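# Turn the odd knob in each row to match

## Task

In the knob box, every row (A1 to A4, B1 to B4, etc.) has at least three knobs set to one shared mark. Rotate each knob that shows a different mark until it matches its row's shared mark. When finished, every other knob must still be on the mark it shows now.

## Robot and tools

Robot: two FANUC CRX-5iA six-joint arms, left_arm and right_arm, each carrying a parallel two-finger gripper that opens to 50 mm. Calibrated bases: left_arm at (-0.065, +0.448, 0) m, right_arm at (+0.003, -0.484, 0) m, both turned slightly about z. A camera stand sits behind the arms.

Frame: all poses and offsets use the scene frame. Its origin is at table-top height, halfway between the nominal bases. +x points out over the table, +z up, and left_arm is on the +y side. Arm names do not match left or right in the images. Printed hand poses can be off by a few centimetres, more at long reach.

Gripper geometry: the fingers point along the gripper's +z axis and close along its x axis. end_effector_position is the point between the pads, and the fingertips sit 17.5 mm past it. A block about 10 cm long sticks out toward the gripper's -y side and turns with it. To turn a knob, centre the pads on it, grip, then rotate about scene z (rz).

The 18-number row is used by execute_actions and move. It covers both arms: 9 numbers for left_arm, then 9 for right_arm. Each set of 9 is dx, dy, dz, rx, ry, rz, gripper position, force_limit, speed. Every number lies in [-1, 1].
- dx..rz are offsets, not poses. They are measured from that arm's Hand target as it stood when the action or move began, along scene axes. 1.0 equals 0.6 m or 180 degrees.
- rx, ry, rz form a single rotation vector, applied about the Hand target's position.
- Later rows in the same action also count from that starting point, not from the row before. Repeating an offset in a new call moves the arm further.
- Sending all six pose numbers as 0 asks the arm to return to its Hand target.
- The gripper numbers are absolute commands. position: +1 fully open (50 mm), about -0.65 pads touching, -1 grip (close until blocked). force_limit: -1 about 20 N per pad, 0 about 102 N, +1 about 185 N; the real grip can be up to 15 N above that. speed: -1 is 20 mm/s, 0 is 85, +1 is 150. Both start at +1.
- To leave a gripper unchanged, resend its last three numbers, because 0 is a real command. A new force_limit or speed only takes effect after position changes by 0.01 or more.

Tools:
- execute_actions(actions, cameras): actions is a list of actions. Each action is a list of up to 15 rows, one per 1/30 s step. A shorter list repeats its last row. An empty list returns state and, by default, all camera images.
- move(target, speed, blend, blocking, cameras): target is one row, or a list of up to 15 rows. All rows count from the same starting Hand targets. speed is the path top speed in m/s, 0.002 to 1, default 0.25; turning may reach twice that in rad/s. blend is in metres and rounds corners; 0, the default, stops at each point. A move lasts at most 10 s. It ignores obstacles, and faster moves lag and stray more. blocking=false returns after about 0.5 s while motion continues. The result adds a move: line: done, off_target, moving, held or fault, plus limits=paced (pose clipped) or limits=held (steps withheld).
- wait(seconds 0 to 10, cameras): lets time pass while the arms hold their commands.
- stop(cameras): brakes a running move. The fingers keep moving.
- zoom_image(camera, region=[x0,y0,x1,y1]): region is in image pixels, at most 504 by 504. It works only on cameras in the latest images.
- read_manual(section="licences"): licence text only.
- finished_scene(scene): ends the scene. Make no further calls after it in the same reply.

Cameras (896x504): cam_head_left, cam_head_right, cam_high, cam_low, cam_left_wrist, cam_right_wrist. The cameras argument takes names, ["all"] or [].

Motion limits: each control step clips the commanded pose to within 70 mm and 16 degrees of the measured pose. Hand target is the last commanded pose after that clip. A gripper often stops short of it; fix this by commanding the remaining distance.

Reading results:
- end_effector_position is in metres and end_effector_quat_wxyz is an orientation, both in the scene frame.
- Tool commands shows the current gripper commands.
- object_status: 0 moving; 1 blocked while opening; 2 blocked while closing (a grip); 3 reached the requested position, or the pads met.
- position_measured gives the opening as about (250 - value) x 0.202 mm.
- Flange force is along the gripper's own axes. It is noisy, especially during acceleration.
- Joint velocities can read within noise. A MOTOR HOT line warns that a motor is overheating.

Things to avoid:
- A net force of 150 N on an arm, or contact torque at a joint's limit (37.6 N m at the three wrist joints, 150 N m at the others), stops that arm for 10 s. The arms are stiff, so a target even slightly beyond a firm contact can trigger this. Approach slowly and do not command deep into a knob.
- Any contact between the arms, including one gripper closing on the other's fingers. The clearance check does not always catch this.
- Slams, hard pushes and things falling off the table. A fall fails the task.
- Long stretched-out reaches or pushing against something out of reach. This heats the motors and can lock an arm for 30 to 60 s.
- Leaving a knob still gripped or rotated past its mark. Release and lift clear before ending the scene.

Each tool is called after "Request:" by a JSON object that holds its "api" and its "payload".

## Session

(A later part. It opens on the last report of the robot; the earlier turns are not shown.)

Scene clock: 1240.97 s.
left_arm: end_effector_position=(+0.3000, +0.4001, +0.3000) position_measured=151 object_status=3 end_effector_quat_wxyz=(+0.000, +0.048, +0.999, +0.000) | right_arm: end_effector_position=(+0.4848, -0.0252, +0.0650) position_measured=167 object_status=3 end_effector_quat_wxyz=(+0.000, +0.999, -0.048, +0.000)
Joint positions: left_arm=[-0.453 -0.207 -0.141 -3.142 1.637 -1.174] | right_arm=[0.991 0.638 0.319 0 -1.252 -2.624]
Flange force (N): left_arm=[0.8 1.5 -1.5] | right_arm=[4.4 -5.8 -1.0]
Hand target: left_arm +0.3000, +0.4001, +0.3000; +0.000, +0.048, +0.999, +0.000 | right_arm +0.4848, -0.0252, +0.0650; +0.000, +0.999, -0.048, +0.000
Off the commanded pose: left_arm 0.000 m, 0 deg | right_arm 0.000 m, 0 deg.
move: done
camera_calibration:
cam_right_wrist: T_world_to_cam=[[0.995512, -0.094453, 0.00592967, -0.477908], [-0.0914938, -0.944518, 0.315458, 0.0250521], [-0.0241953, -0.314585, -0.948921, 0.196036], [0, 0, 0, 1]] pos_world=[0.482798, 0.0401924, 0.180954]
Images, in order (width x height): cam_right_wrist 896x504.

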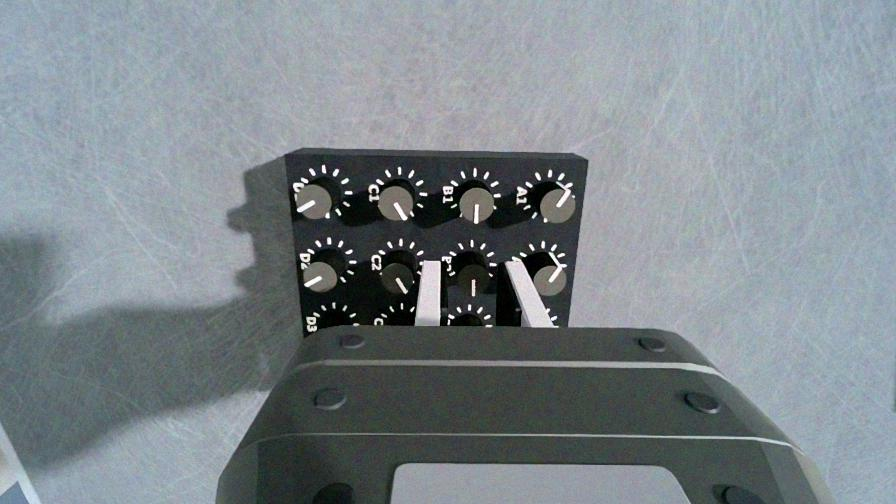

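Request:
{"api": "move", "payload": {"target": [0, 0, 0, 0, 0, 0, 0.01, -1, -0.5, 0, 0, 0, 0, 0, 0.5, -0.1, -1, -0.5], "speed": 0.4, "cameras": ["cam_right_wrist"]}}

Request:
{"api": "zoom_image", "payload": {"camera": "cam_right_wrist", "region": [420, 220, 520, 325]}}

Request:
{"api": "move", "payload": {"target": [0, 0, 0, 0, 0, 0, 0.01, -1, -0.5, 0, 0, 0, 0, 0, -0.5, -0.1, -1, -0.5], "speed": 0.4, "cameras": ["cam_right_wrist"]}}

Request:
{"api": "zoom_image", "payload": {"camera": "cam_right_wrist", "region": [420, 220, 520, 325]}}

Request:
{"api": "move", "payload": {"target": [0, 0, 0, 0, 0, 0, 0.01, -1, -0.5, 0, 0, 0, 0, 0, 0.99, -0.1, -1, -0.5], "speed": 0.6, "cameras": ["cam_right_wrist"]}}

Request:
{"api": "zoom_image", "payload": {"camera": "cam_right_wrist", "region": [420, 220, 520, 325]}}

Scene clock: 1259.07 s.
left_arm: end_effector_position=(+0.3000, +0.4001, +0.3000) position_measured=151 object_status=3 end_effector_quat_wxyz=(+0.000, +0.048, +0.999, +0.000) | right_arm: end_effector_position=(+0.4848, -0.0252, +0.0651) position_measured=167 object_status=3 end_effector_quat_wxyz=(+0.000, +0.740, +0.672, +0.000)
Joint positions: left_arm=[-0.453 -0.207 -0.141 -3.142 1.637 -1.174] | right_arm=[0.991 0.638 0.319 0 -1.252 -1.053]
Flange force (N): left_arm=[-0.4 2.0 -1.3] | right_arm=[6.9 5.0 -0.3]
Hand target: left_arm +0.3000, +0.4001, +0.3000; +0.000, +0.048, +0.999, +0.000 | right_arm +0.4848, -0.0252, +0.0650; +0.000, +0.740, +0.672, +0.000
Off the commanded pose: left_arm 0.000 m, 0 deg | right_arm 0.000 m, 0 deg.
move: done
camera_calibration:
cam_right_wrist: T_world_to_cam=[[0.0945435, 0.995503, 0.00597081, -0.0135546], [0.94448, -0.0915904, 0.315546, -0.455754], [0.314674, -0.0241936, -0.948891, 0.0391626], [0, 0, 0, 1]] pos_world=[0.419408, -0.0273015, 0.181053]
Images, in order (width x height): cam_right_wrist 896x504.

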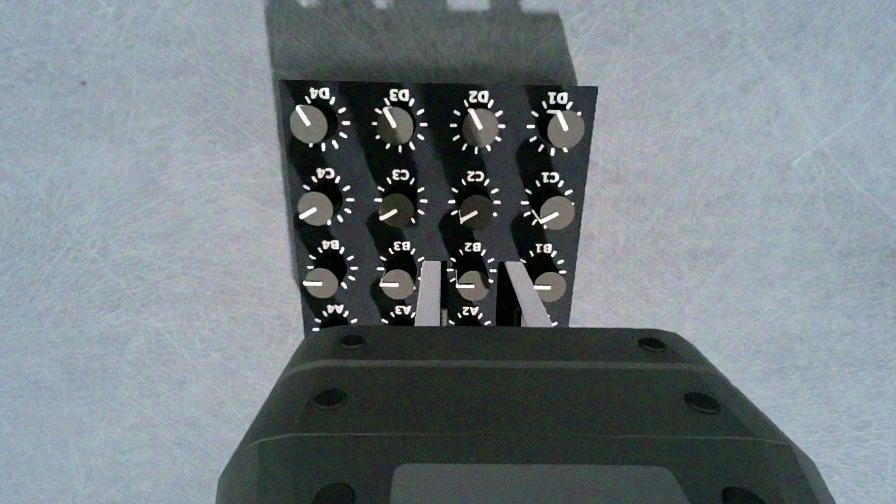

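Scaled by 4.800 from the camera's 896x504 image, which has a finer 1280x720 frame.

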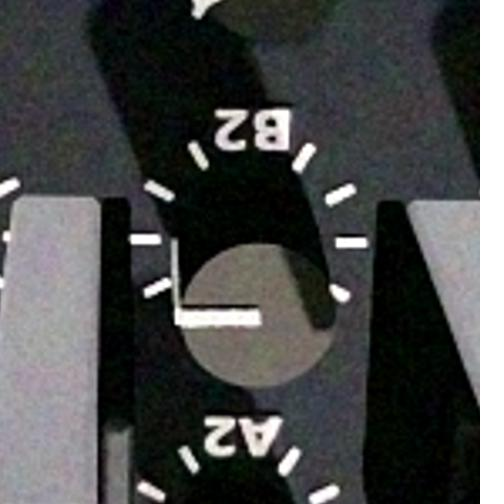

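Scene clock: 1261.50 s.
left_arm: end_effector_position=(+0.3000, +0.4001, +0.3000) position_measured=151 object_status=3 end_effector_quat_wxyz=(+0.000, +0.048, +0.999, +0.000) | right_arm: end_effector_position=(+0.4848, -0.0252, +0.0649) position_measured=167 object_status=3 end_effector_quat_wxyz=(+0.000, +0.999, -0.048, +0.000)
Joint positions: left_arm=[-0.453 -0.207 -0.141 -3.142 1.637 -1.174] | right_arm=[0.991 0.638 0.319 0 -1.252 -2.624]
Flange force (N): left_arm=[0.4 1.9 -1.6] | right_arm=[6.3 -8.7 -2.6]
Hand target: left_arm +0.3000, +0.4001, +0.3000; +0.000, +0.048, +0.999, +0.000 | right_arm +0.4848, -0.0252, +0.0650; +0.000, +0.999, -0.048, +0.000
Off the commanded pose: left_arm 0.000 m, 0 deg | right_arm 0.000 m, 0 deg.
move: done
camera_calibration:
cam_right_wrist: T_world_to_cam=[[0.995506, -0.0945189, 0.00576267, -0.477872], [-0.091498, -0.944442, 0.315685, 0.0250416], [-0.0243957, -0.314794, -0.948847, 0.196032], [0, 0, 0, 1]] pos_world=[0.482798, 0.0401919, 0.180852]
Images, in order (width x height): cam_right_wrist 896x504.

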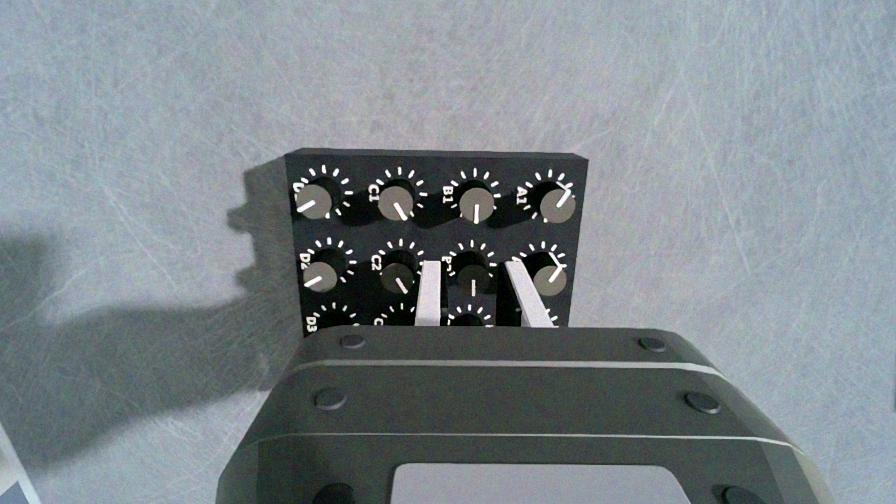

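Scaled by 4.800 from the camera's 896x504 image, which has a finer 1280x720 frame.

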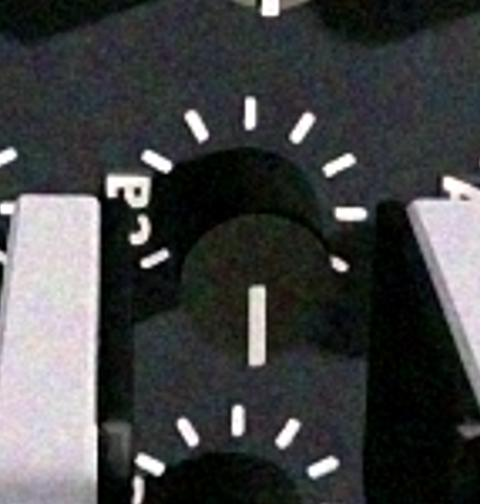

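Scene clock: 1264.67 s.
left_arm: end_effector_position=(+0.3000, +0.4001, +0.3000) position_measured=151 object_status=3 end_effector_quat_wxyz=(+0.000, +0.048, +0.999, +0.000) | right_arm: end_effector_position=(+0.4848, -0.0252, +0.0651) position_measured=167 object_status=3 end_effector_quat_wxyz=(+0.000, +0.064, +0.998, +0.000)
Joint positions: left_arm=[-0.453 -0.207 -0.141 -3.142 1.637 -1.174] | right_arm=[0.991 0.638 0.319 0 -1.252 0.486]
Flange force (N): left_arm=[-1.3 1.6 -2.7] | right_arm=[-4.2 5.6 -1.6]
Hand target: left_arm +0.3000, +0.4001, +0.3000; +0.000, +0.048, +0.999, +0.000 | right_arm +0.4848, -0.0252, +0.0650; +0.000, +0.064, +0.998, +0.000
Off the commanded pose: left_arm 0.000 m, 0 deg | right_arm 0.000 m, 0 deg.
move: done
camera_calibration:
cam_right_wrist: T_world_to_cam=[[-0.992044, 0.125751, 0.00587871, 0.491246], [0.12117, 0.941156, 0.315504, -0.0305714], [0.0341422, 0.313706, -0.948906, 0.183681], [0, 0, 0, 1]] pos_world=[0.484771, -0.0906242, 0.181053]
Images, in order (width x height): cam_right_wrist 896x504.

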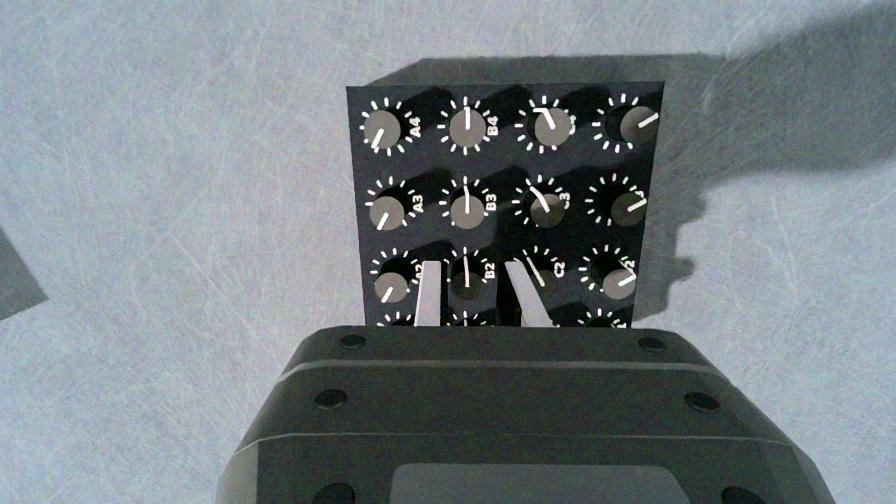

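Scaled by 4.800 from the camera's 896x504 image, which has a finer 1280x720 frame.

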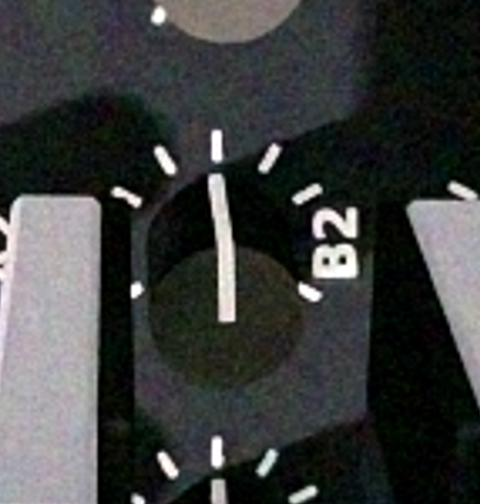

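Request:
{"api": "move", "payload": {"target": [0, 0, 0, 0, 0, 0, 0.01, -1, -0.5, -0.0155, 0.0563, 0.1083, 0, 0, 0.01, -0.1, -1, -0.5], "speed": 0.4, "cameras": ["cam_right_wrist"]}}

Request:
{"api": "zoom_image", "payload": {"camera": "cam_right_wrist", "region": [350, 20, 590, 260]}}

Request:
{"api": "move", "payload": {"target": [0, 0, 0, 0, 0, 0, 0.01, -1, -0.5, 0.0675, -0.0819, 0, 0, 0, -0.5, -0.1, -1, -0.5], "speed": 0.4, "cameras": ["cam_right_wrist"]}}

Request:
{"api": "zoom_image", "payload": {"camera": "cam_right_wrist", "region": [350, 20, 590, 260]}}

Scene clock: 1278.57 s.
left_arm: end_effector_position=(+0.3000, +0.4001, +0.3000) position_measured=151 object_status=3 end_effector_quat_wxyz=(+0.000, +0.048, +0.999, +0.000) | right_arm: end_effector_position=(+0.4755, +0.0085, +0.1300) position_measured=167 object_status=3 end_effector_quat_wxyz=(+0.000, +0.048, +0.999, +0.000)
Joint positions: left_arm=[-0.453 -0.207 -0.141 -3.142 1.637 -1.174] | right_arm=[1.031 0.642 0.482 0 -1.41 0.477]
Flange force (N): left_arm=[-0.3 1.7 -1.7] | right_arm=[-4.0 6.0 -1.8]
Hand target: left_arm +0.3000, +0.4001, +0.3000; +0.000, +0.048, +0.999, +0.000 | right_arm +0.4755, +0.0086, +0.1300; +0.000, +0.048, +0.999, +0.000
Off the commanded pose: left_arm 0.000 m, 0 deg | right_arm 0.000 m, 0 deg.
move: done
camera_calibration:
cam_right_wrist: T_world_to_cam=[[-0.995503, 0.0945468, 0.00596216, 0.479267], [0.091593, 0.944509, 0.315457, -0.0675885], [0.0241941, 0.314584, -0.948921, 0.239735], [0, 0, 0, 1]] pos_world=[0.477502, -0.0568922, 0.245954]
Images, in order (width x height): cam_right_wrist 896x504.

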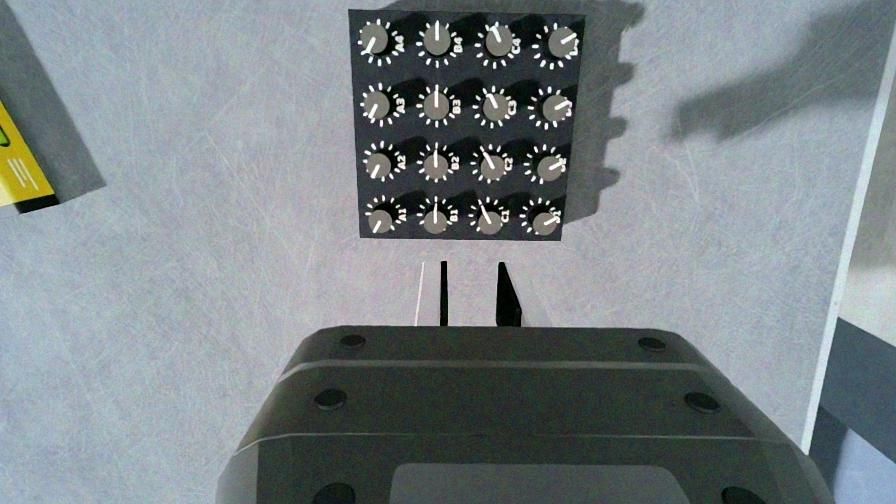

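Scaled by 2.100 from the camera's 896x504 image, which has a finer 1280x720 frame.

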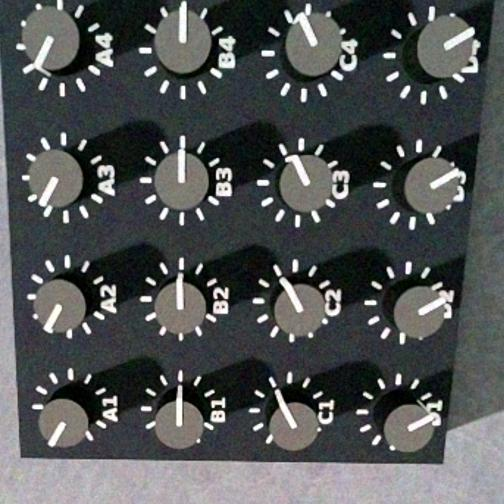

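Scene clock: 1281.00 s.
left_arm: end_effector_position=(+0.3000, +0.4001, +0.3000) position_measured=151 object_status=3 end_effector_quat_wxyz=(+0.000, +0.048, +0.999, +0.000) | right_arm: end_effector_position=(+0.5160, -0.0406, +0.1300) position_measured=167 object_status=3 end_effector_quat_wxyz=(+0.000, +0.740, +0.672, +0.000)
Joint positions: left_arm=[-0.453 -0.207 -0.141 -3.142 1.637 -1.174] | right_arm=[0.939 0.63 0.462 0 -1.403 -1.001]
Flange force (N): left_arm=[0.1 1.6 -1.3] | right_arm=[5.8 5.2 -2.3]
Hand target: left_arm +0.3000, +0.4001, +0.3000; +0.000, +0.048, +0.999, +0.000 | right_arm +0.5160, -0.0406, +0.1300; +0.000, +0.740, +0.672, +0.000
Off the commanded pose: left_arm 0.000 m, 0 deg | right_arm 0.000 m, 0 deg.
move: done
camera_calibration:
cam_right_wrist: T_world_to_cam=[[0.0945468, 0.995503, 0.00596216, -0.00156043], [0.944509, -0.091593, 0.315457, -0.507102], [0.314584, -0.0241941, -0.948921, 0.0906034], [0, 0, 0, 1]] pos_world=[0.450608, -0.0427015, 0.245954]
Images, in order (width x height): cam_right_wrist 896x504.

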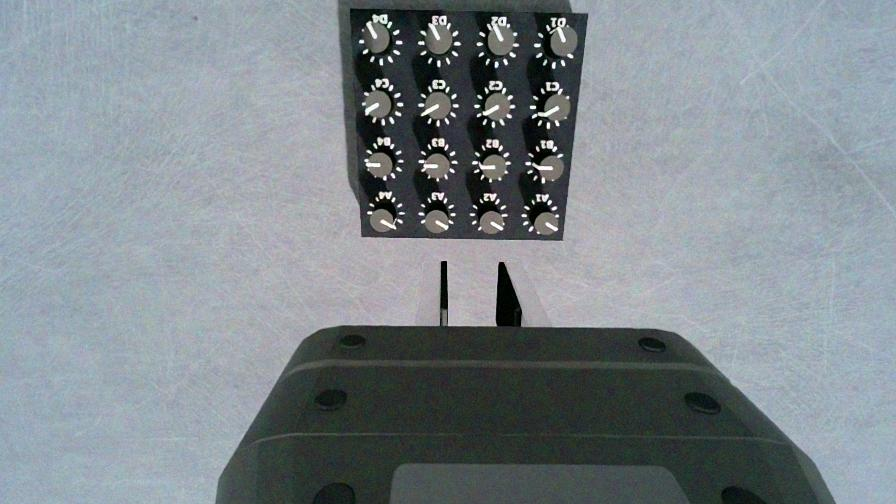

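Scaled by 2.100 from the camera's 896x504 image, which has a finer 1280x720 frame.

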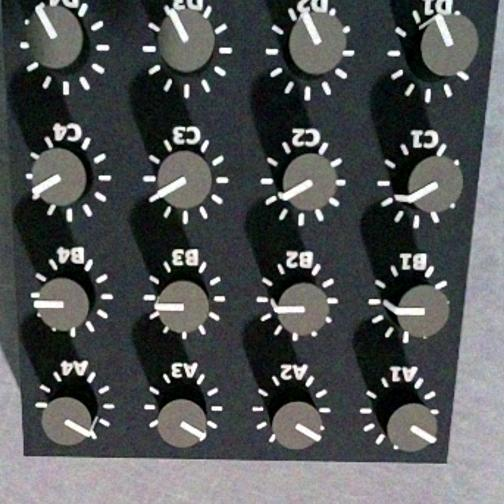

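Request:
{"api": "move", "payload": {"target": [[0, 0, 0, 0, 0, 0, -0.1, -1, -0.5, -0.26, -0.7657, 0.2, 0, 0, 0, -0.1, -1, -0.5], [0.2925, -0.6525, -0.2833, 0, 0, 0, -0.1, -1, -0.5, -0.26, -0.7657, 0.2, 0, 0, 0, -0.1, -1, -0.5]], "speed": 0.5, "cameras": ["cam_left_wrist"]}}

Request:
{"api": "zoom_image", "payload": {"camera": "cam_left_wrist", "region": [350, 20, 590, 260]}}

Scene clock: 1310.40 s.
left_arm: end_effector_position=(+0.4755, +0.0086, +0.1300) position_measured=167 object_status=3 end_effector_quat_wxyz=(+0.000, +0.048, +0.999, +0.000) | right_arm: end_effector_position=(+0.3600, -0.5000, +0.2500) position_measured=167 object_status=3 end_effector_quat_wxyz=(+0.000, +0.740, +0.672, +0.000)
Joint positions: left_arm=[-0.831 0.683 0.547 -3.142 1.435 -0.796] | right_arm=[0.36 -0.237 -0.281 0 -1.526 -0.423]
Flange force (N): left_arm=[-8.9 -4.5 -0.1] | right_arm=[1.8 0.7 -2.8]
Hand target: left_arm +0.4755, +0.0086, +0.1300; +0.000, +0.048, +0.999, +0.000 | right_arm +0.3600, -0.5000, +0.2500; +0.000, +0.740, +0.672, +0.000
Off the commanded pose: left_arm 0.000 m, 0 deg | right_arm 0.000 m, 0 deg.
move: done; limits=paced
camera_calibration:
cam_left_wrist: T_world_to_cam=[[-0.995657, 0.0930413, -0.00319967, 0.484107], [0.0868655, 0.940833, 0.327547, -0.0698896], [0.0334858, 0.325847, -0.944829, 0.237857], [0, 0, 0, 1]] pos_world=[0.480111, -0.0567924, 0.249175]
Images, in order (width x height): cam_left_wrist 896x504.

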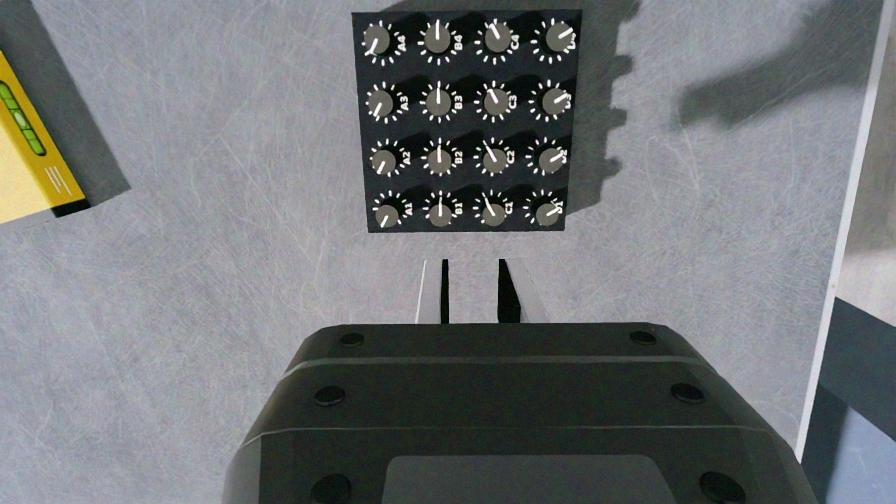

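Scaled by 2.100 from the camera's 896x504 image, which has a finer 1280x720 frame.

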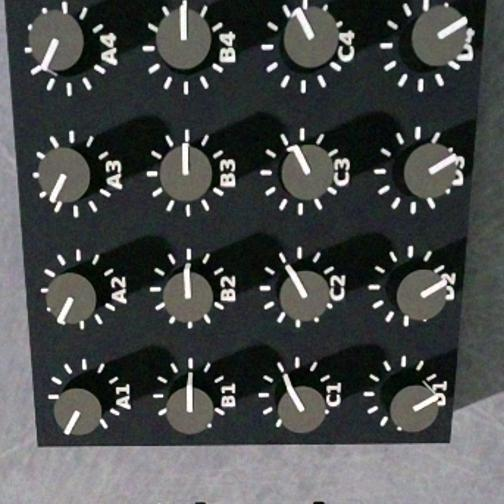

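Request:
{"api": "move", "payload": {"target": [0.0157, -0.056, -0.1083, 0, 0, 0, -0.1, -1, -0.5, 0, 0, 0, 0, 0, 0, -0.1, -1, -0.5], "speed": 0.4, "cameras": ["cam_left_wrist"]}}

Request:
{"api": "zoom_image", "payload": {"camera": "cam_left_wrist", "region": [420, 220, 520, 325]}}

Request:
{"api": "move", "payload": {"target": [0, 0, 0, 0, 0, -0.5, -0.1, -1, -0.5, 0, 0, 0, 0, 0, 0, -0.1, -1, -0.5], "speed": 0.4, "cameras": ["cam_left_wrist"]}}

Request:
{"api": "zoom_image", "payload": {"camera": "cam_left_wrist", "region": [420, 220, 520, 325]}}

Request:
{"api": "move", "payload": {"target": [0, 0, 0, 0, 0, 0.99, -0.1, -1, -0.5, 0, 0, 0, 0, 0, 0, -0.1, -1, -0.5], "speed": 0.6, "cameras": ["cam_left_wrist"]}}

Request:
{"api": "zoom_image", "payload": {"camera": "cam_left_wrist", "region": [420, 220, 520, 325]}}

Scene clock: 1322.00 s.
left_arm: end_effector_position=(+0.4849, -0.0251, +0.0651) position_measured=167 object_status=3 end_effector_quat_wxyz=(+0.000, +0.048, +0.999, +0.000) | right_arm: end_effector_position=(+0.3600, -0.5000, +0.2500) position_measured=167 object_status=3 end_effector_quat_wxyz=(+0.000, +0.740, +0.672, +0.000)
Joint positions: left_arm=[-0.851 0.799 0.586 -3.141 1.357 -0.776] | right_arm=[0.36 -0.237 -0.281 0 -1.526 -0.423]
Flange force (N): left_arm=[-8.2 -3.9 0.0] | right_arm=[0.9 2.0 -3.4]
Hand target: left_arm +0.4849, -0.0250, +0.0650; +0.000, +0.048, +0.999, +0.000 | right_arm +0.3600, -0.5000, +0.2500; +0.000, +0.740, +0.672, +0.000
Off the commanded pose: left_arm 0.000 m, 0 deg | right_arm 0.000 m, 0 deg.
move: done
camera_calibration:
cam_left_wrist: T_world_to_cam=[[-0.995653, 0.0930805, -0.00331065, 0.496416], [0.0868735, 0.940902, 0.327347, -0.0177032], [0.0335846, 0.325636, -0.944899, 0.18715], [0, 0, 0, 1]] pos_world=[0.489511, -0.0904924, 0.184276]
Images, in order (width x height): cam_left_wrist 896x504.

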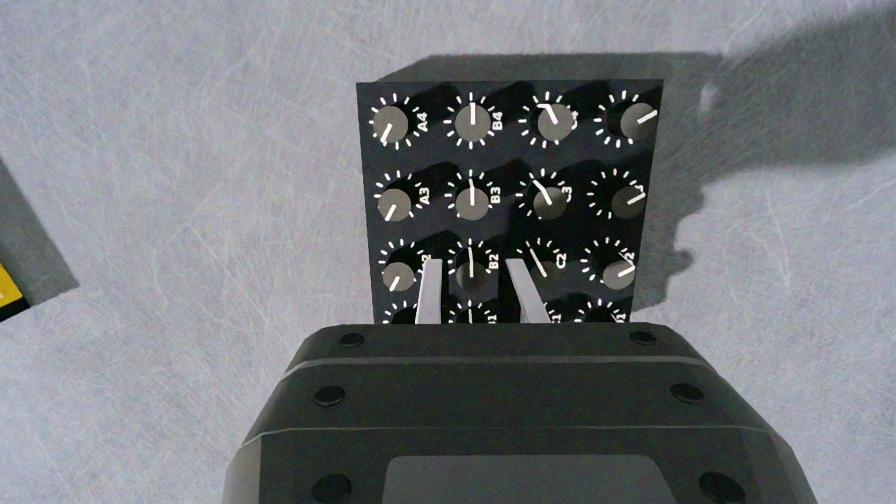

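Scaled by 4.800 from the camera's 896x504 image, which has a finer 1280x720 frame.

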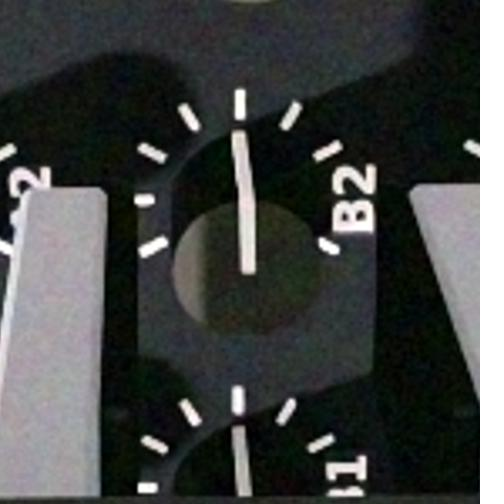

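Scene clock: 1324.43 s.
left_arm: end_effector_position=(+0.4849, -0.0250, +0.0650) position_measured=167 object_status=3 end_effector_quat_wxyz=(+0.000, +0.740, +0.672, +0.000) | right_arm: end_effector_position=(+0.3600, -0.5000, +0.2500) position_measured=167 object_status=3 end_effector_quat_wxyz=(+0.000, +0.740, +0.672, +0.000)
Joint positions: left_arm=[-0.852 0.799 0.585 -3.142 1.356 -2.346] | right_arm=[0.36 -0.237 -0.281 0 -1.526 -0.423]
Flange force (N): left_arm=[-5.3 8.7 0.0] | right_arm=[1.1 1.6 -3.5]
Hand target: left_arm +0.4849, -0.0250, +0.0650; +0.000, +0.740, +0.672, +0.000 | right_arm +0.3600, -0.5000, +0.2500; +0.000, +0.740, +0.672, +0.000
Off the commanded pose: left_arm 0.000 m, 0 deg | right_arm 0.000 m, 0 deg.
move: done
camera_calibration:
cam_left_wrist: T_world_to_cam=[[0.0930413, 0.995657, -0.00319967, -0.00886043], [0.940833, -0.0868655, 0.327547, -0.457594], [0.325847, -0.0334858, -0.944829, 0.036324], [0, 0, 0, 1]] pos_world=[0.419508, -0.0297108, 0.184175]
Images, in order (width x height): cam_left_wrist 896x504.

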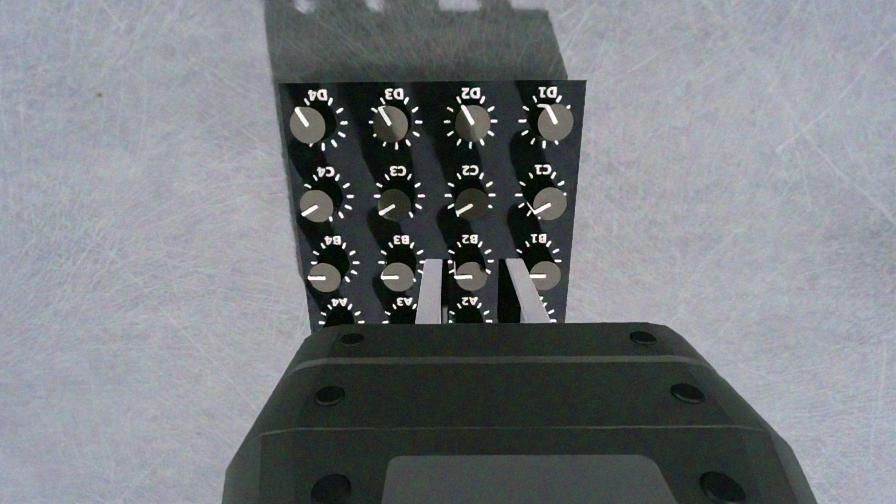

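Scaled by 4.800 from the camera's 896x504 image, which has a finer 1280x720 frame.

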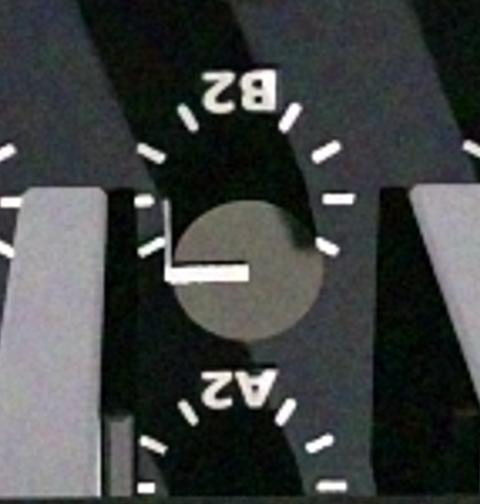

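Scene clock: 1327.60 s.
left_arm: end_effector_position=(+0.4849, -0.0250, +0.0650) position_measured=167 object_status=3 end_effector_quat_wxyz=(+0.000, -0.661, +0.751, +0.000) | right_arm: end_effector_position=(+0.3600, -0.5000, +0.2500) position_measured=167 object_status=3 end_effector_quat_wxyz=(+0.000, +0.740, +0.672, +0.000)
Joint positions: left_arm=[-0.851 0.799 0.585 -3.141 1.357 0.763] | right_arm=[0.36 -0.237 -0.281 0 -1.526 -0.423]
Flange force (N): left_arm=[5.3 -9.8 0.0] | right_arm=[1.3 0.6 -3.4]
Hand target: left_arm +0.4849, -0.0250, +0.0650; +0.000, -0.661, +0.751, +0.000 | right_arm +0.3600, -0.5000, +0.2500; +0.000, +0.740, +0.672, +0.000
Off the commanded pose: left_arm 0.000 m, 0 deg | right_arm 0.000 m, 0 deg.
move: done
camera_calibration:
cam_left_wrist: T_world_to_cam=[[-0.124274, -0.992243, -0.00320539, 0.046662], [-0.937636, 0.116377, 0.32756, 0.458342], [-0.324646, 0.0437126, -0.944825, 0.353674], [0, 0, 0, 1]] pos_world=[0.550376, -0.0225002, 0.184175]
Images, in order (width x height): cam_left_wrist 896x504.

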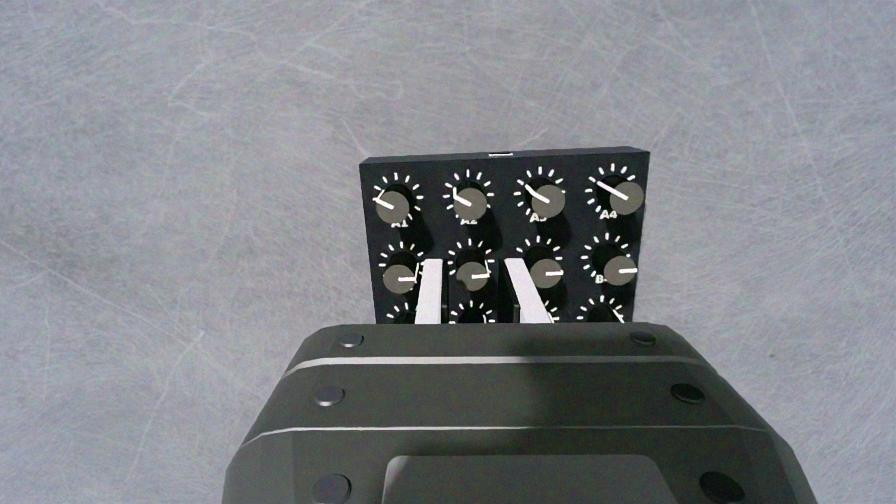

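Scaled by 4.800 from the camera's 896x504 image, which has a finer 1280x720 frame.

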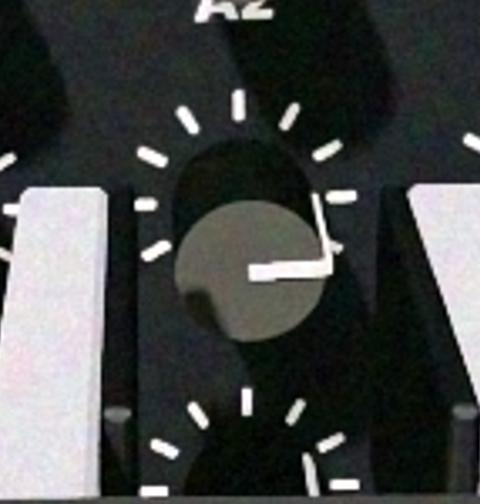

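Request:
{"api": "move", "payload": {"target": [-0.0992, -0.0131, 0.1083, 0, 0, 0.01, -0.1, -1, -0.5, 0, 0, 0, 0, 0, 0, -0.1, -1, -0.5], "speed": 0.4, "cameras": ["cam_left_wrist"]}}

Request:
{"api": "zoom_image", "payload": {"camera": "cam_left_wrist", "region": [350, 20, 590, 260]}}

Request:
{"api": "move", "payload": {"target": [[0.075, -0.007, 0, 0, 0, -0.5, -0.1, -1, -0.5, 0, 0, 0, 0, 0, 0, -0.1, -1, -0.5], [0.1493, -0.01435, 0, 0, 0, -1.0, -0.1, -1, -0.5, 0, 0, 0, 0, 0, 0, -0.1, -1, -0.5]], "speed": 0.6, "blend": [0.02, 0], "cameras": ["cam_left_wrist"]}}

Request:
{"api": "zoom_image", "payload": {"camera": "cam_left_wrist", "region": [350, 20, 590, 260]}}

Scene clock: 1338.93 s.
left_arm: end_effector_position=(+0.4254, -0.0329, +0.1299) position_measured=167 object_status=3 end_effector_quat_wxyz=(+0.000, +0.672, -0.740, +0.000) | right_arm: end_effector_position=(+0.3600, -0.5000, +0.2500) position_measured=167 object_status=3 end_effector_quat_wxyz=(+0.000, +0.740, +0.672, +0.000)
Joint positions: left_arm=[-0.926 0.655 0.502 -3.141 1.418 0.87] | right_arm=[0.36 -0.237 -0.281 0 -1.526 -0.423]
Flange force (N): left_arm=[5.4 -8.4 -0.3] | right_arm=[1.1 1.1 -3.2]
Hand target: left_arm +0.4254, -0.0329, +0.1300; +0.000, -0.672, +0.740, +0.000 | right_arm +0.3600, -0.5000, +0.2500; +0.000, +0.740, +0.672, +0.000
Off the commanded pose: left_arm 0.000 m, 0 deg | right_arm 0.000 m, 0 deg.
move: done
camera_calibration:
cam_left_wrist: T_world_to_cam=[[-0.0929845, -0.995662, -0.00330612, 0.0183928], [-0.940767, 0.0867695, 0.327764, 0.382529], [-0.326055, 0.0335872, -0.944754, 0.396287], [0, 0, 0, 1]] pos_world=[0.490792, -0.0281891, 0.249075]
Images, in order (width x height): cam_left_wrist 896x504.

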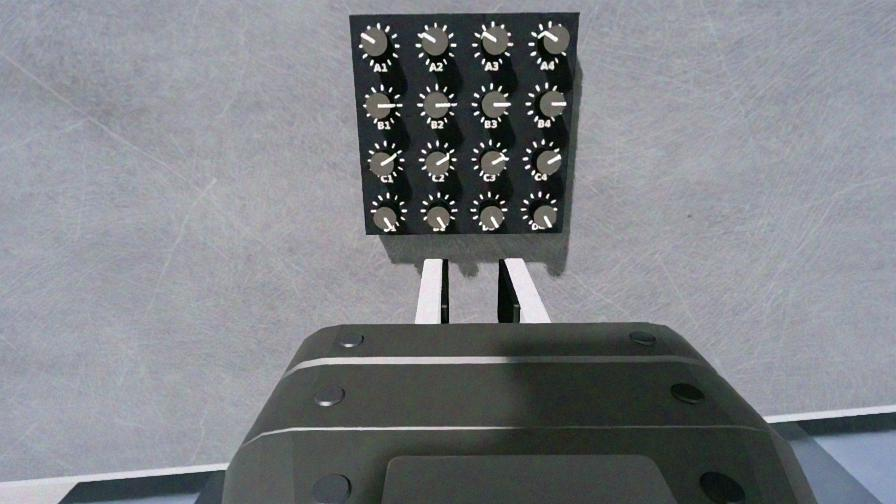

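Scaled by 2.100 from the camera's 896x504 image, which has a finer 1280x720 frame.

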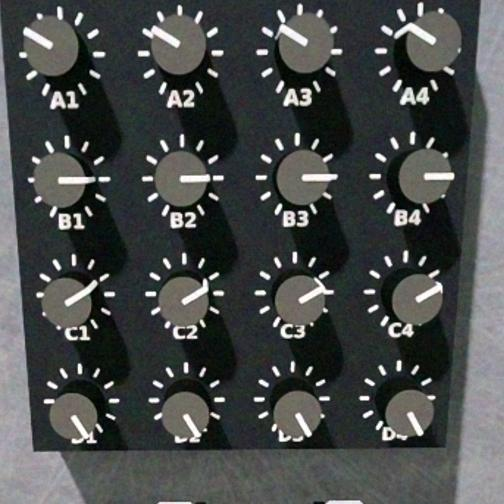

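Scene clock: 1342.13 s.
left_arm: end_effector_position=(+0.5150, -0.0415, +0.1300) position_measured=167 object_status=3 end_effector_quat_wxyz=(+0.000, +0.740, +0.672, +0.000) | right_arm: end_effector_position=(+0.3600, -0.5000, +0.2500) position_measured=167 object_status=3 end_effector_quat_wxyz=(+0.000, +0.740, +0.672, +0.000)
Joint positions: left_arm=[-0.834 0.888 0.89 -3.142 1.573 -2.364] | right_arm=[0.36 -0.237 -0.281 0 -1.526 -0.423]
Flange force (N): left_arm=[-8.1 13.5 -2.1] | right_arm=[1.2 0.5 -3.6]
Hand target: left_arm +0.5150, -0.0415, +0.1300; +0.000, +0.740, +0.672, +0.000 | right_arm +0.3600, -0.5000, +0.2500; +0.000, +0.740, +0.672, +0.000
Off the commanded pose: left_arm 0.000 m, 0 deg | right_arm 0.000 m, 0 deg.
move: done
camera_calibration:
cam_left_wrist: T_world_to_cam=[[0.0930413, 0.995657, -0.00319967, 0.00487578], [0.940833, -0.0868655, 0.327547, -0.508628], [0.325847, -0.0334858, -0.944829, 0.0873808], [0, 0, 0, 1]] pos_world=[0.449608, -0.0461108, 0.249175]
Images, in order (width x height): cam_left_wrist 896x504.

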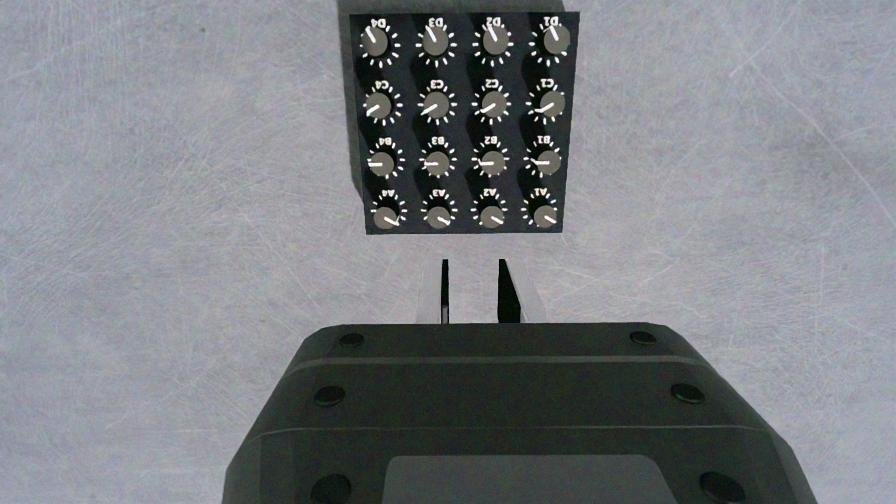

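Scaled by 2.100 from the camera's 896x504 image, which has a finer 1280x720 frame.

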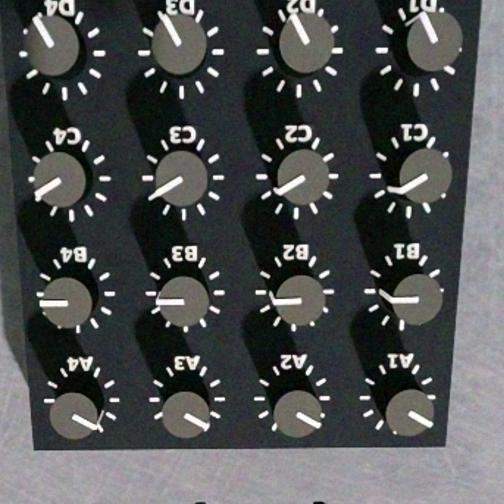

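Request:
{"api": "move", "payload": {"target": [[-0.0508, 0.0268, -0.1, 0, 0, 0, -0.1, -1, -0.5, 0, 0, 0, 0, 0, 0, -0.1, -1, -0.5], [-0.0508, 0.0268, -0.1392, 0, 0, 0, -1, -1, -1, 0, 0, 0, 0, 0, 0, -0.1, -1, -0.5], [-0.0508, 0.0268, -0.1392, 0, 0, -0.16667, -0.1, -1, -0.5, 0, 0, 0, 0, 0, 0, -0.1, -1, -0.5], [-0.0508, 0.0268, -0.1, 0, 0, -0.16667, -0.1, -1, -0.5, 0, 0, 0, 0, 0, 0, -0.1, -1, -0.5]], "speed": [0.5, 0.2, 0.8, 0.3], "blend": [0.01, 0, 0, 0], "blocking": false}}

Scene clock: 1375.50 s.
left_arm: end_effector_position=(+0.4843, -0.0254, +0.0564) position_measured=167 object_status=3 end_effector_quat_wxyz=(-0.002, +0.740, +0.672, -0.001) | right_arm: end_effector_position=(+0.3600, -0.5000, +0.2500) position_measured=167 object_status=3 end_effector_quat_wxyz=(+0.000, +0.740, +0.672, +0.000)
Joint positions: left_arm=[-0.851 0.808 0.58 -3.139 1.347 -2.347] | right_arm=[0.36 -0.237 -0.281 0 -1.526 -0.423]
Joint velocities: left_arm=[-0.022 0.036 -0.433 -0.033 -0.512 0.025] | right_arm=[within noise]
Flange force (N): left_arm=[-2.6 4.5 -0.1] | right_arm=[0.4 0.8 -3.4]
Hand target: left_arm +0.4845, -0.0254, +0.0465; +0.000, +0.740, +0.672, +0.000 | right_arm +0.3600, -0.5000, +0.2500; +0.000, +0.740, +0.672, +0.000
Tool commands: left_gripper/position=-0.1 left_gripper/force_limit=-1.0 left_gripper/speed=-0.5 right_gripper/position=-0.1 right_gripper/force_limit=-1.0 right_gripper/speed=-0.5
Off the commanded pose: left_arm 0.014 m, 30 deg | right_arm 0.000 m, 0 deg.
move: running; path passed 1 of 4 targets; target 2's new numbers were not sent; target 3's new numbers were not sent

Request:
{"api": "wait", "payload": {"seconds": 10}}

Request:
{"api": "move", "payload": {"target": [[0, 0, -0.0233, 0, 0, 0, -0.1, -1, -0.5, 0, 0, 0, 0, 0, 0, -0.1, -1, -0.5], [0, 0, -0.0392, 0, 0, 0, -1, -1, -1, 0, 0, 0, 0, 0, 0, -0.1, -1, -0.5], [0, 0, -0.0392, 0, 0, 0.16667, -0.1, -1, -0.5, 0, 0, 0, 0, 0, 0, -0.1, -1, -0.5], [0, 0, 0, 0, 0, 0.16667, -0.1, -1, -0.5, 0, 0, 0, 0, 0, 0, -0.1, -1, -0.5], [0.0508, -0.0268, 0.1, 0, 0, 0.16667, -0.1, -1, -0.5, 0, 0, 0, 0, 0, 0, -0.1, -1, -0.5]], "speed": [0.2, 0.2, 0.8, 0.3, 0.5], "blend": [0.004, 0, 0, 0.01, 0], "cameras": ["cam_left_wrist"]}}

Request:
{"api": "zoom_image", "payload": {"camera": "cam_left_wrist", "region": [350, 20, 590, 260]}}

Scene clock: 1379.80 s.
left_arm: end_effector_position=(+0.4845, -0.0254, +0.0700) position_measured=167 object_status=3 end_effector_quat_wxyz=(+0.000, +0.889, +0.458, +0.000) | right_arm: end_effector_position=(+0.3600, -0.5000, +0.2500) position_measured=167 object_status=3 end_effector_quat_wxyz=(+0.000, +0.740, +0.672, +0.000)
Joint positions: left_arm=[-0.852 0.796 0.591 -3.142 1.366 -2.869] | right_arm=[0.36 -0.237 -0.281 0 -1.526 -0.423]
Flange force (N): left_arm=[0.0 10.2 0.4] | right_arm=[1.4 1.3 -3.4]
Hand target: left_arm +0.4845, -0.0254, +0.0700; +0.000, +0.889, +0.458, +0.000 | right_arm +0.3600, -0.5000, +0.2500; +0.000, +0.740, +0.672, +0.000
Tool commands: left_gripper/position=-0.1 left_gripper/force_limit=-1.0 left_gripper/speed=-0.5 right_gripper/position=-0.1 right_gripper/force_limit=-1.0 right_gripper/speed=-0.5
Off the commanded pose: left_arm 0.000 m, 0 deg | right_arm 0.000 m, 0 deg.
earlier move: done
wait: 0.00 of 10 s (the move ended)

Scene clock: 1383.43 s.
left_arm: end_effector_position=(+0.5150, -0.0415, +0.1300) position_measured=167 object_status=3 end_effector_quat_wxyz=(+0.000, +0.740, +0.672, +0.000) | right_arm: end_effector_position=(+0.3600, -0.5000, +0.2500) position_measured=167 object_status=3 end_effector_quat_wxyz=(+0.000, +0.740, +0.672, +0.000)
Joint positions: left_arm=[-0.834 0.888 0.89 -3.142 1.573 -2.364] | right_arm=[0.36 -0.237 -0.281 0 -1.526 -0.423]
Flange force (N): left_arm=[-9.2 14.6 -2.2] | right_arm=[1.6 1.1 -3.5]
Hand target: left_arm +0.5150, -0.0415, +0.1300; +0.000, +0.740, +0.672, +0.000 | right_arm +0.3600, -0.5000, +0.2500; +0.000, +0.740, +0.672, +0.000
Off the commanded pose: left_arm 0.000 m, 0 deg | right_arm 0.000 m, 0 deg.
move: done
camera_calibration:
cam_left_wrist: T_world_to_cam=[[0.0930413, 0.995657, -0.00319967, 0.00487578], [0.940833, -0.0868655, 0.327547, -0.508628], [0.325847, -0.0334858, -0.944829, 0.0873808], [0, 0, 0, 1]] pos_world=[0.449608, -0.0461108, 0.249175]
Images, in order (width x height): cam_left_wrist 896x504.

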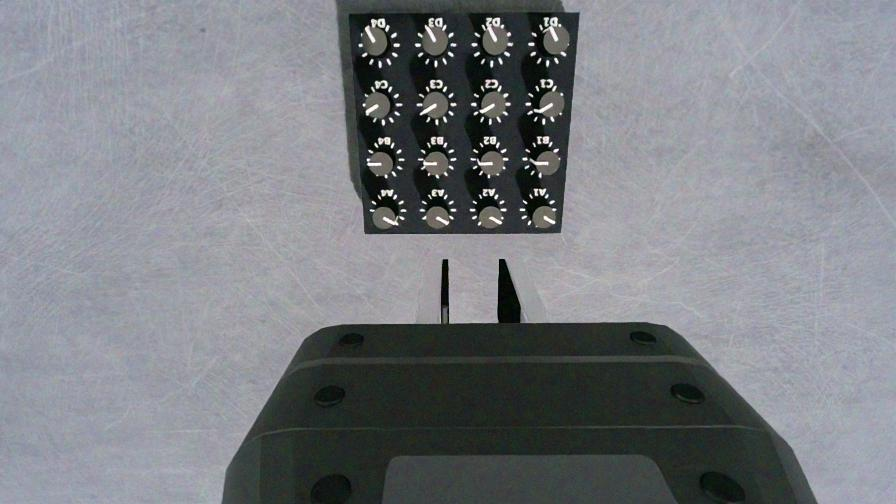

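Scaled by 2.100 from the camera's 896x504 image, which has a finer 1280x720 frame.

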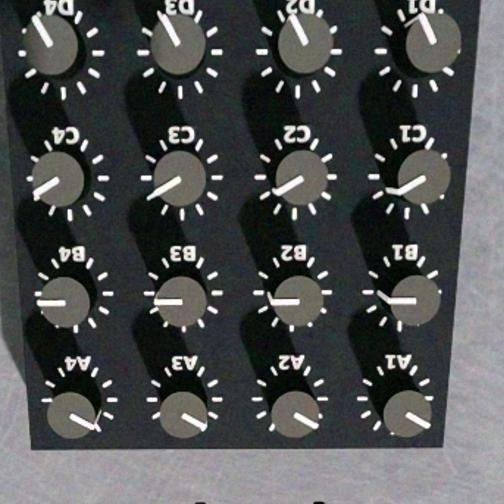

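Cheat sheet for scene 2:

- **Box and grip:** The box slides freely, so about 1 mm of misalignment is harmless and no mid-check is needed. Use gap p=-0.10 for approach and open.
- **List per knob, from survey z=0.13:**
  - R1: above, dz=-0.1 (blend .01, speed .5)
  - R2: dz=-0.1392 plus close (-1,-1,-1), speed .2
  - R3: rotate, with open (-0.1,-1,-0.5) on arrival, speed .8–1.0. Add intermediate rows for turns over 135°, blend .02.
  - R4: dz=-0.1, blend .01, speed .3
  - Then the survey pose, speed .5.
  - One knob takes about 3.5 s. Use one list per knob, with blocking=false for all but the last, then wait(10) plus the next list in one reply.
- **Survey zoom** is region [344,14,596,266] (scale 2). hy in mm and kz in mm per zoomed px, by zy:

| zy | 52 | 92 | 132 | 172 | 212 | 252 | 292 | 332 | 372 | 412 | 452 |
|---|---|---|---|---|---|---|---|---|---|---|---|
| RIGHT hy | -84.9 | -77.1 | -69.0 | -60.7 | -52.2 | -43.3 | -34.2 | -24.8 | -15.1 | -5.1 | +5.3 |
| RIGHT kz | .2167 | .2197 | .2227 | .2258 | .2291 | .2324 | .2358 | .2394 | .2430 | .2468 | .2507 |
| LEFT hy | -85.8 | -77.7 | -69.4 | -60.8 | -52.0 | -42.9 | -33.5 | -23.9 | -13.9 | -3.6 | +7.0 |
| LEFT kz | .2204 | .2235 | .2267 | .2301 | .2335 | .2370 | .2407 | .2444 | .2483 | .2523 | .2564 |

- RIGHT hx = -9.2 + kz(zx-203.3); LEFT hx = -9.1 + kz(zx-205.3).
- **Rotation:** natural yaw θ* = 2·atan2(qy,qx). qd = (c·x+s·y, w·c−s·z, w·s+c·z, s·x−c·y), with c,s = cos,sin(θ/2).
- **cam_high (X,Y)** for px 300|350|400|450|500|550:
  - py150: (.122,-.284)(.196,-.136)(.263,.005)(.325,.142)(.383,.280)(.440,.424)
  - py200: (.319,-.323)(.382,-.187)(.441,-.058)(.496,.068)(.550,.195)(.604,.325)
  - py250: (.482,-.359)(.537,-.232)(.589,-.111)(.640,.007)(.690,.124)(.742,.244)

Request:
{"api": "finished_scene", "payload": {"scene": 1}}

The scene is finished: the task was done.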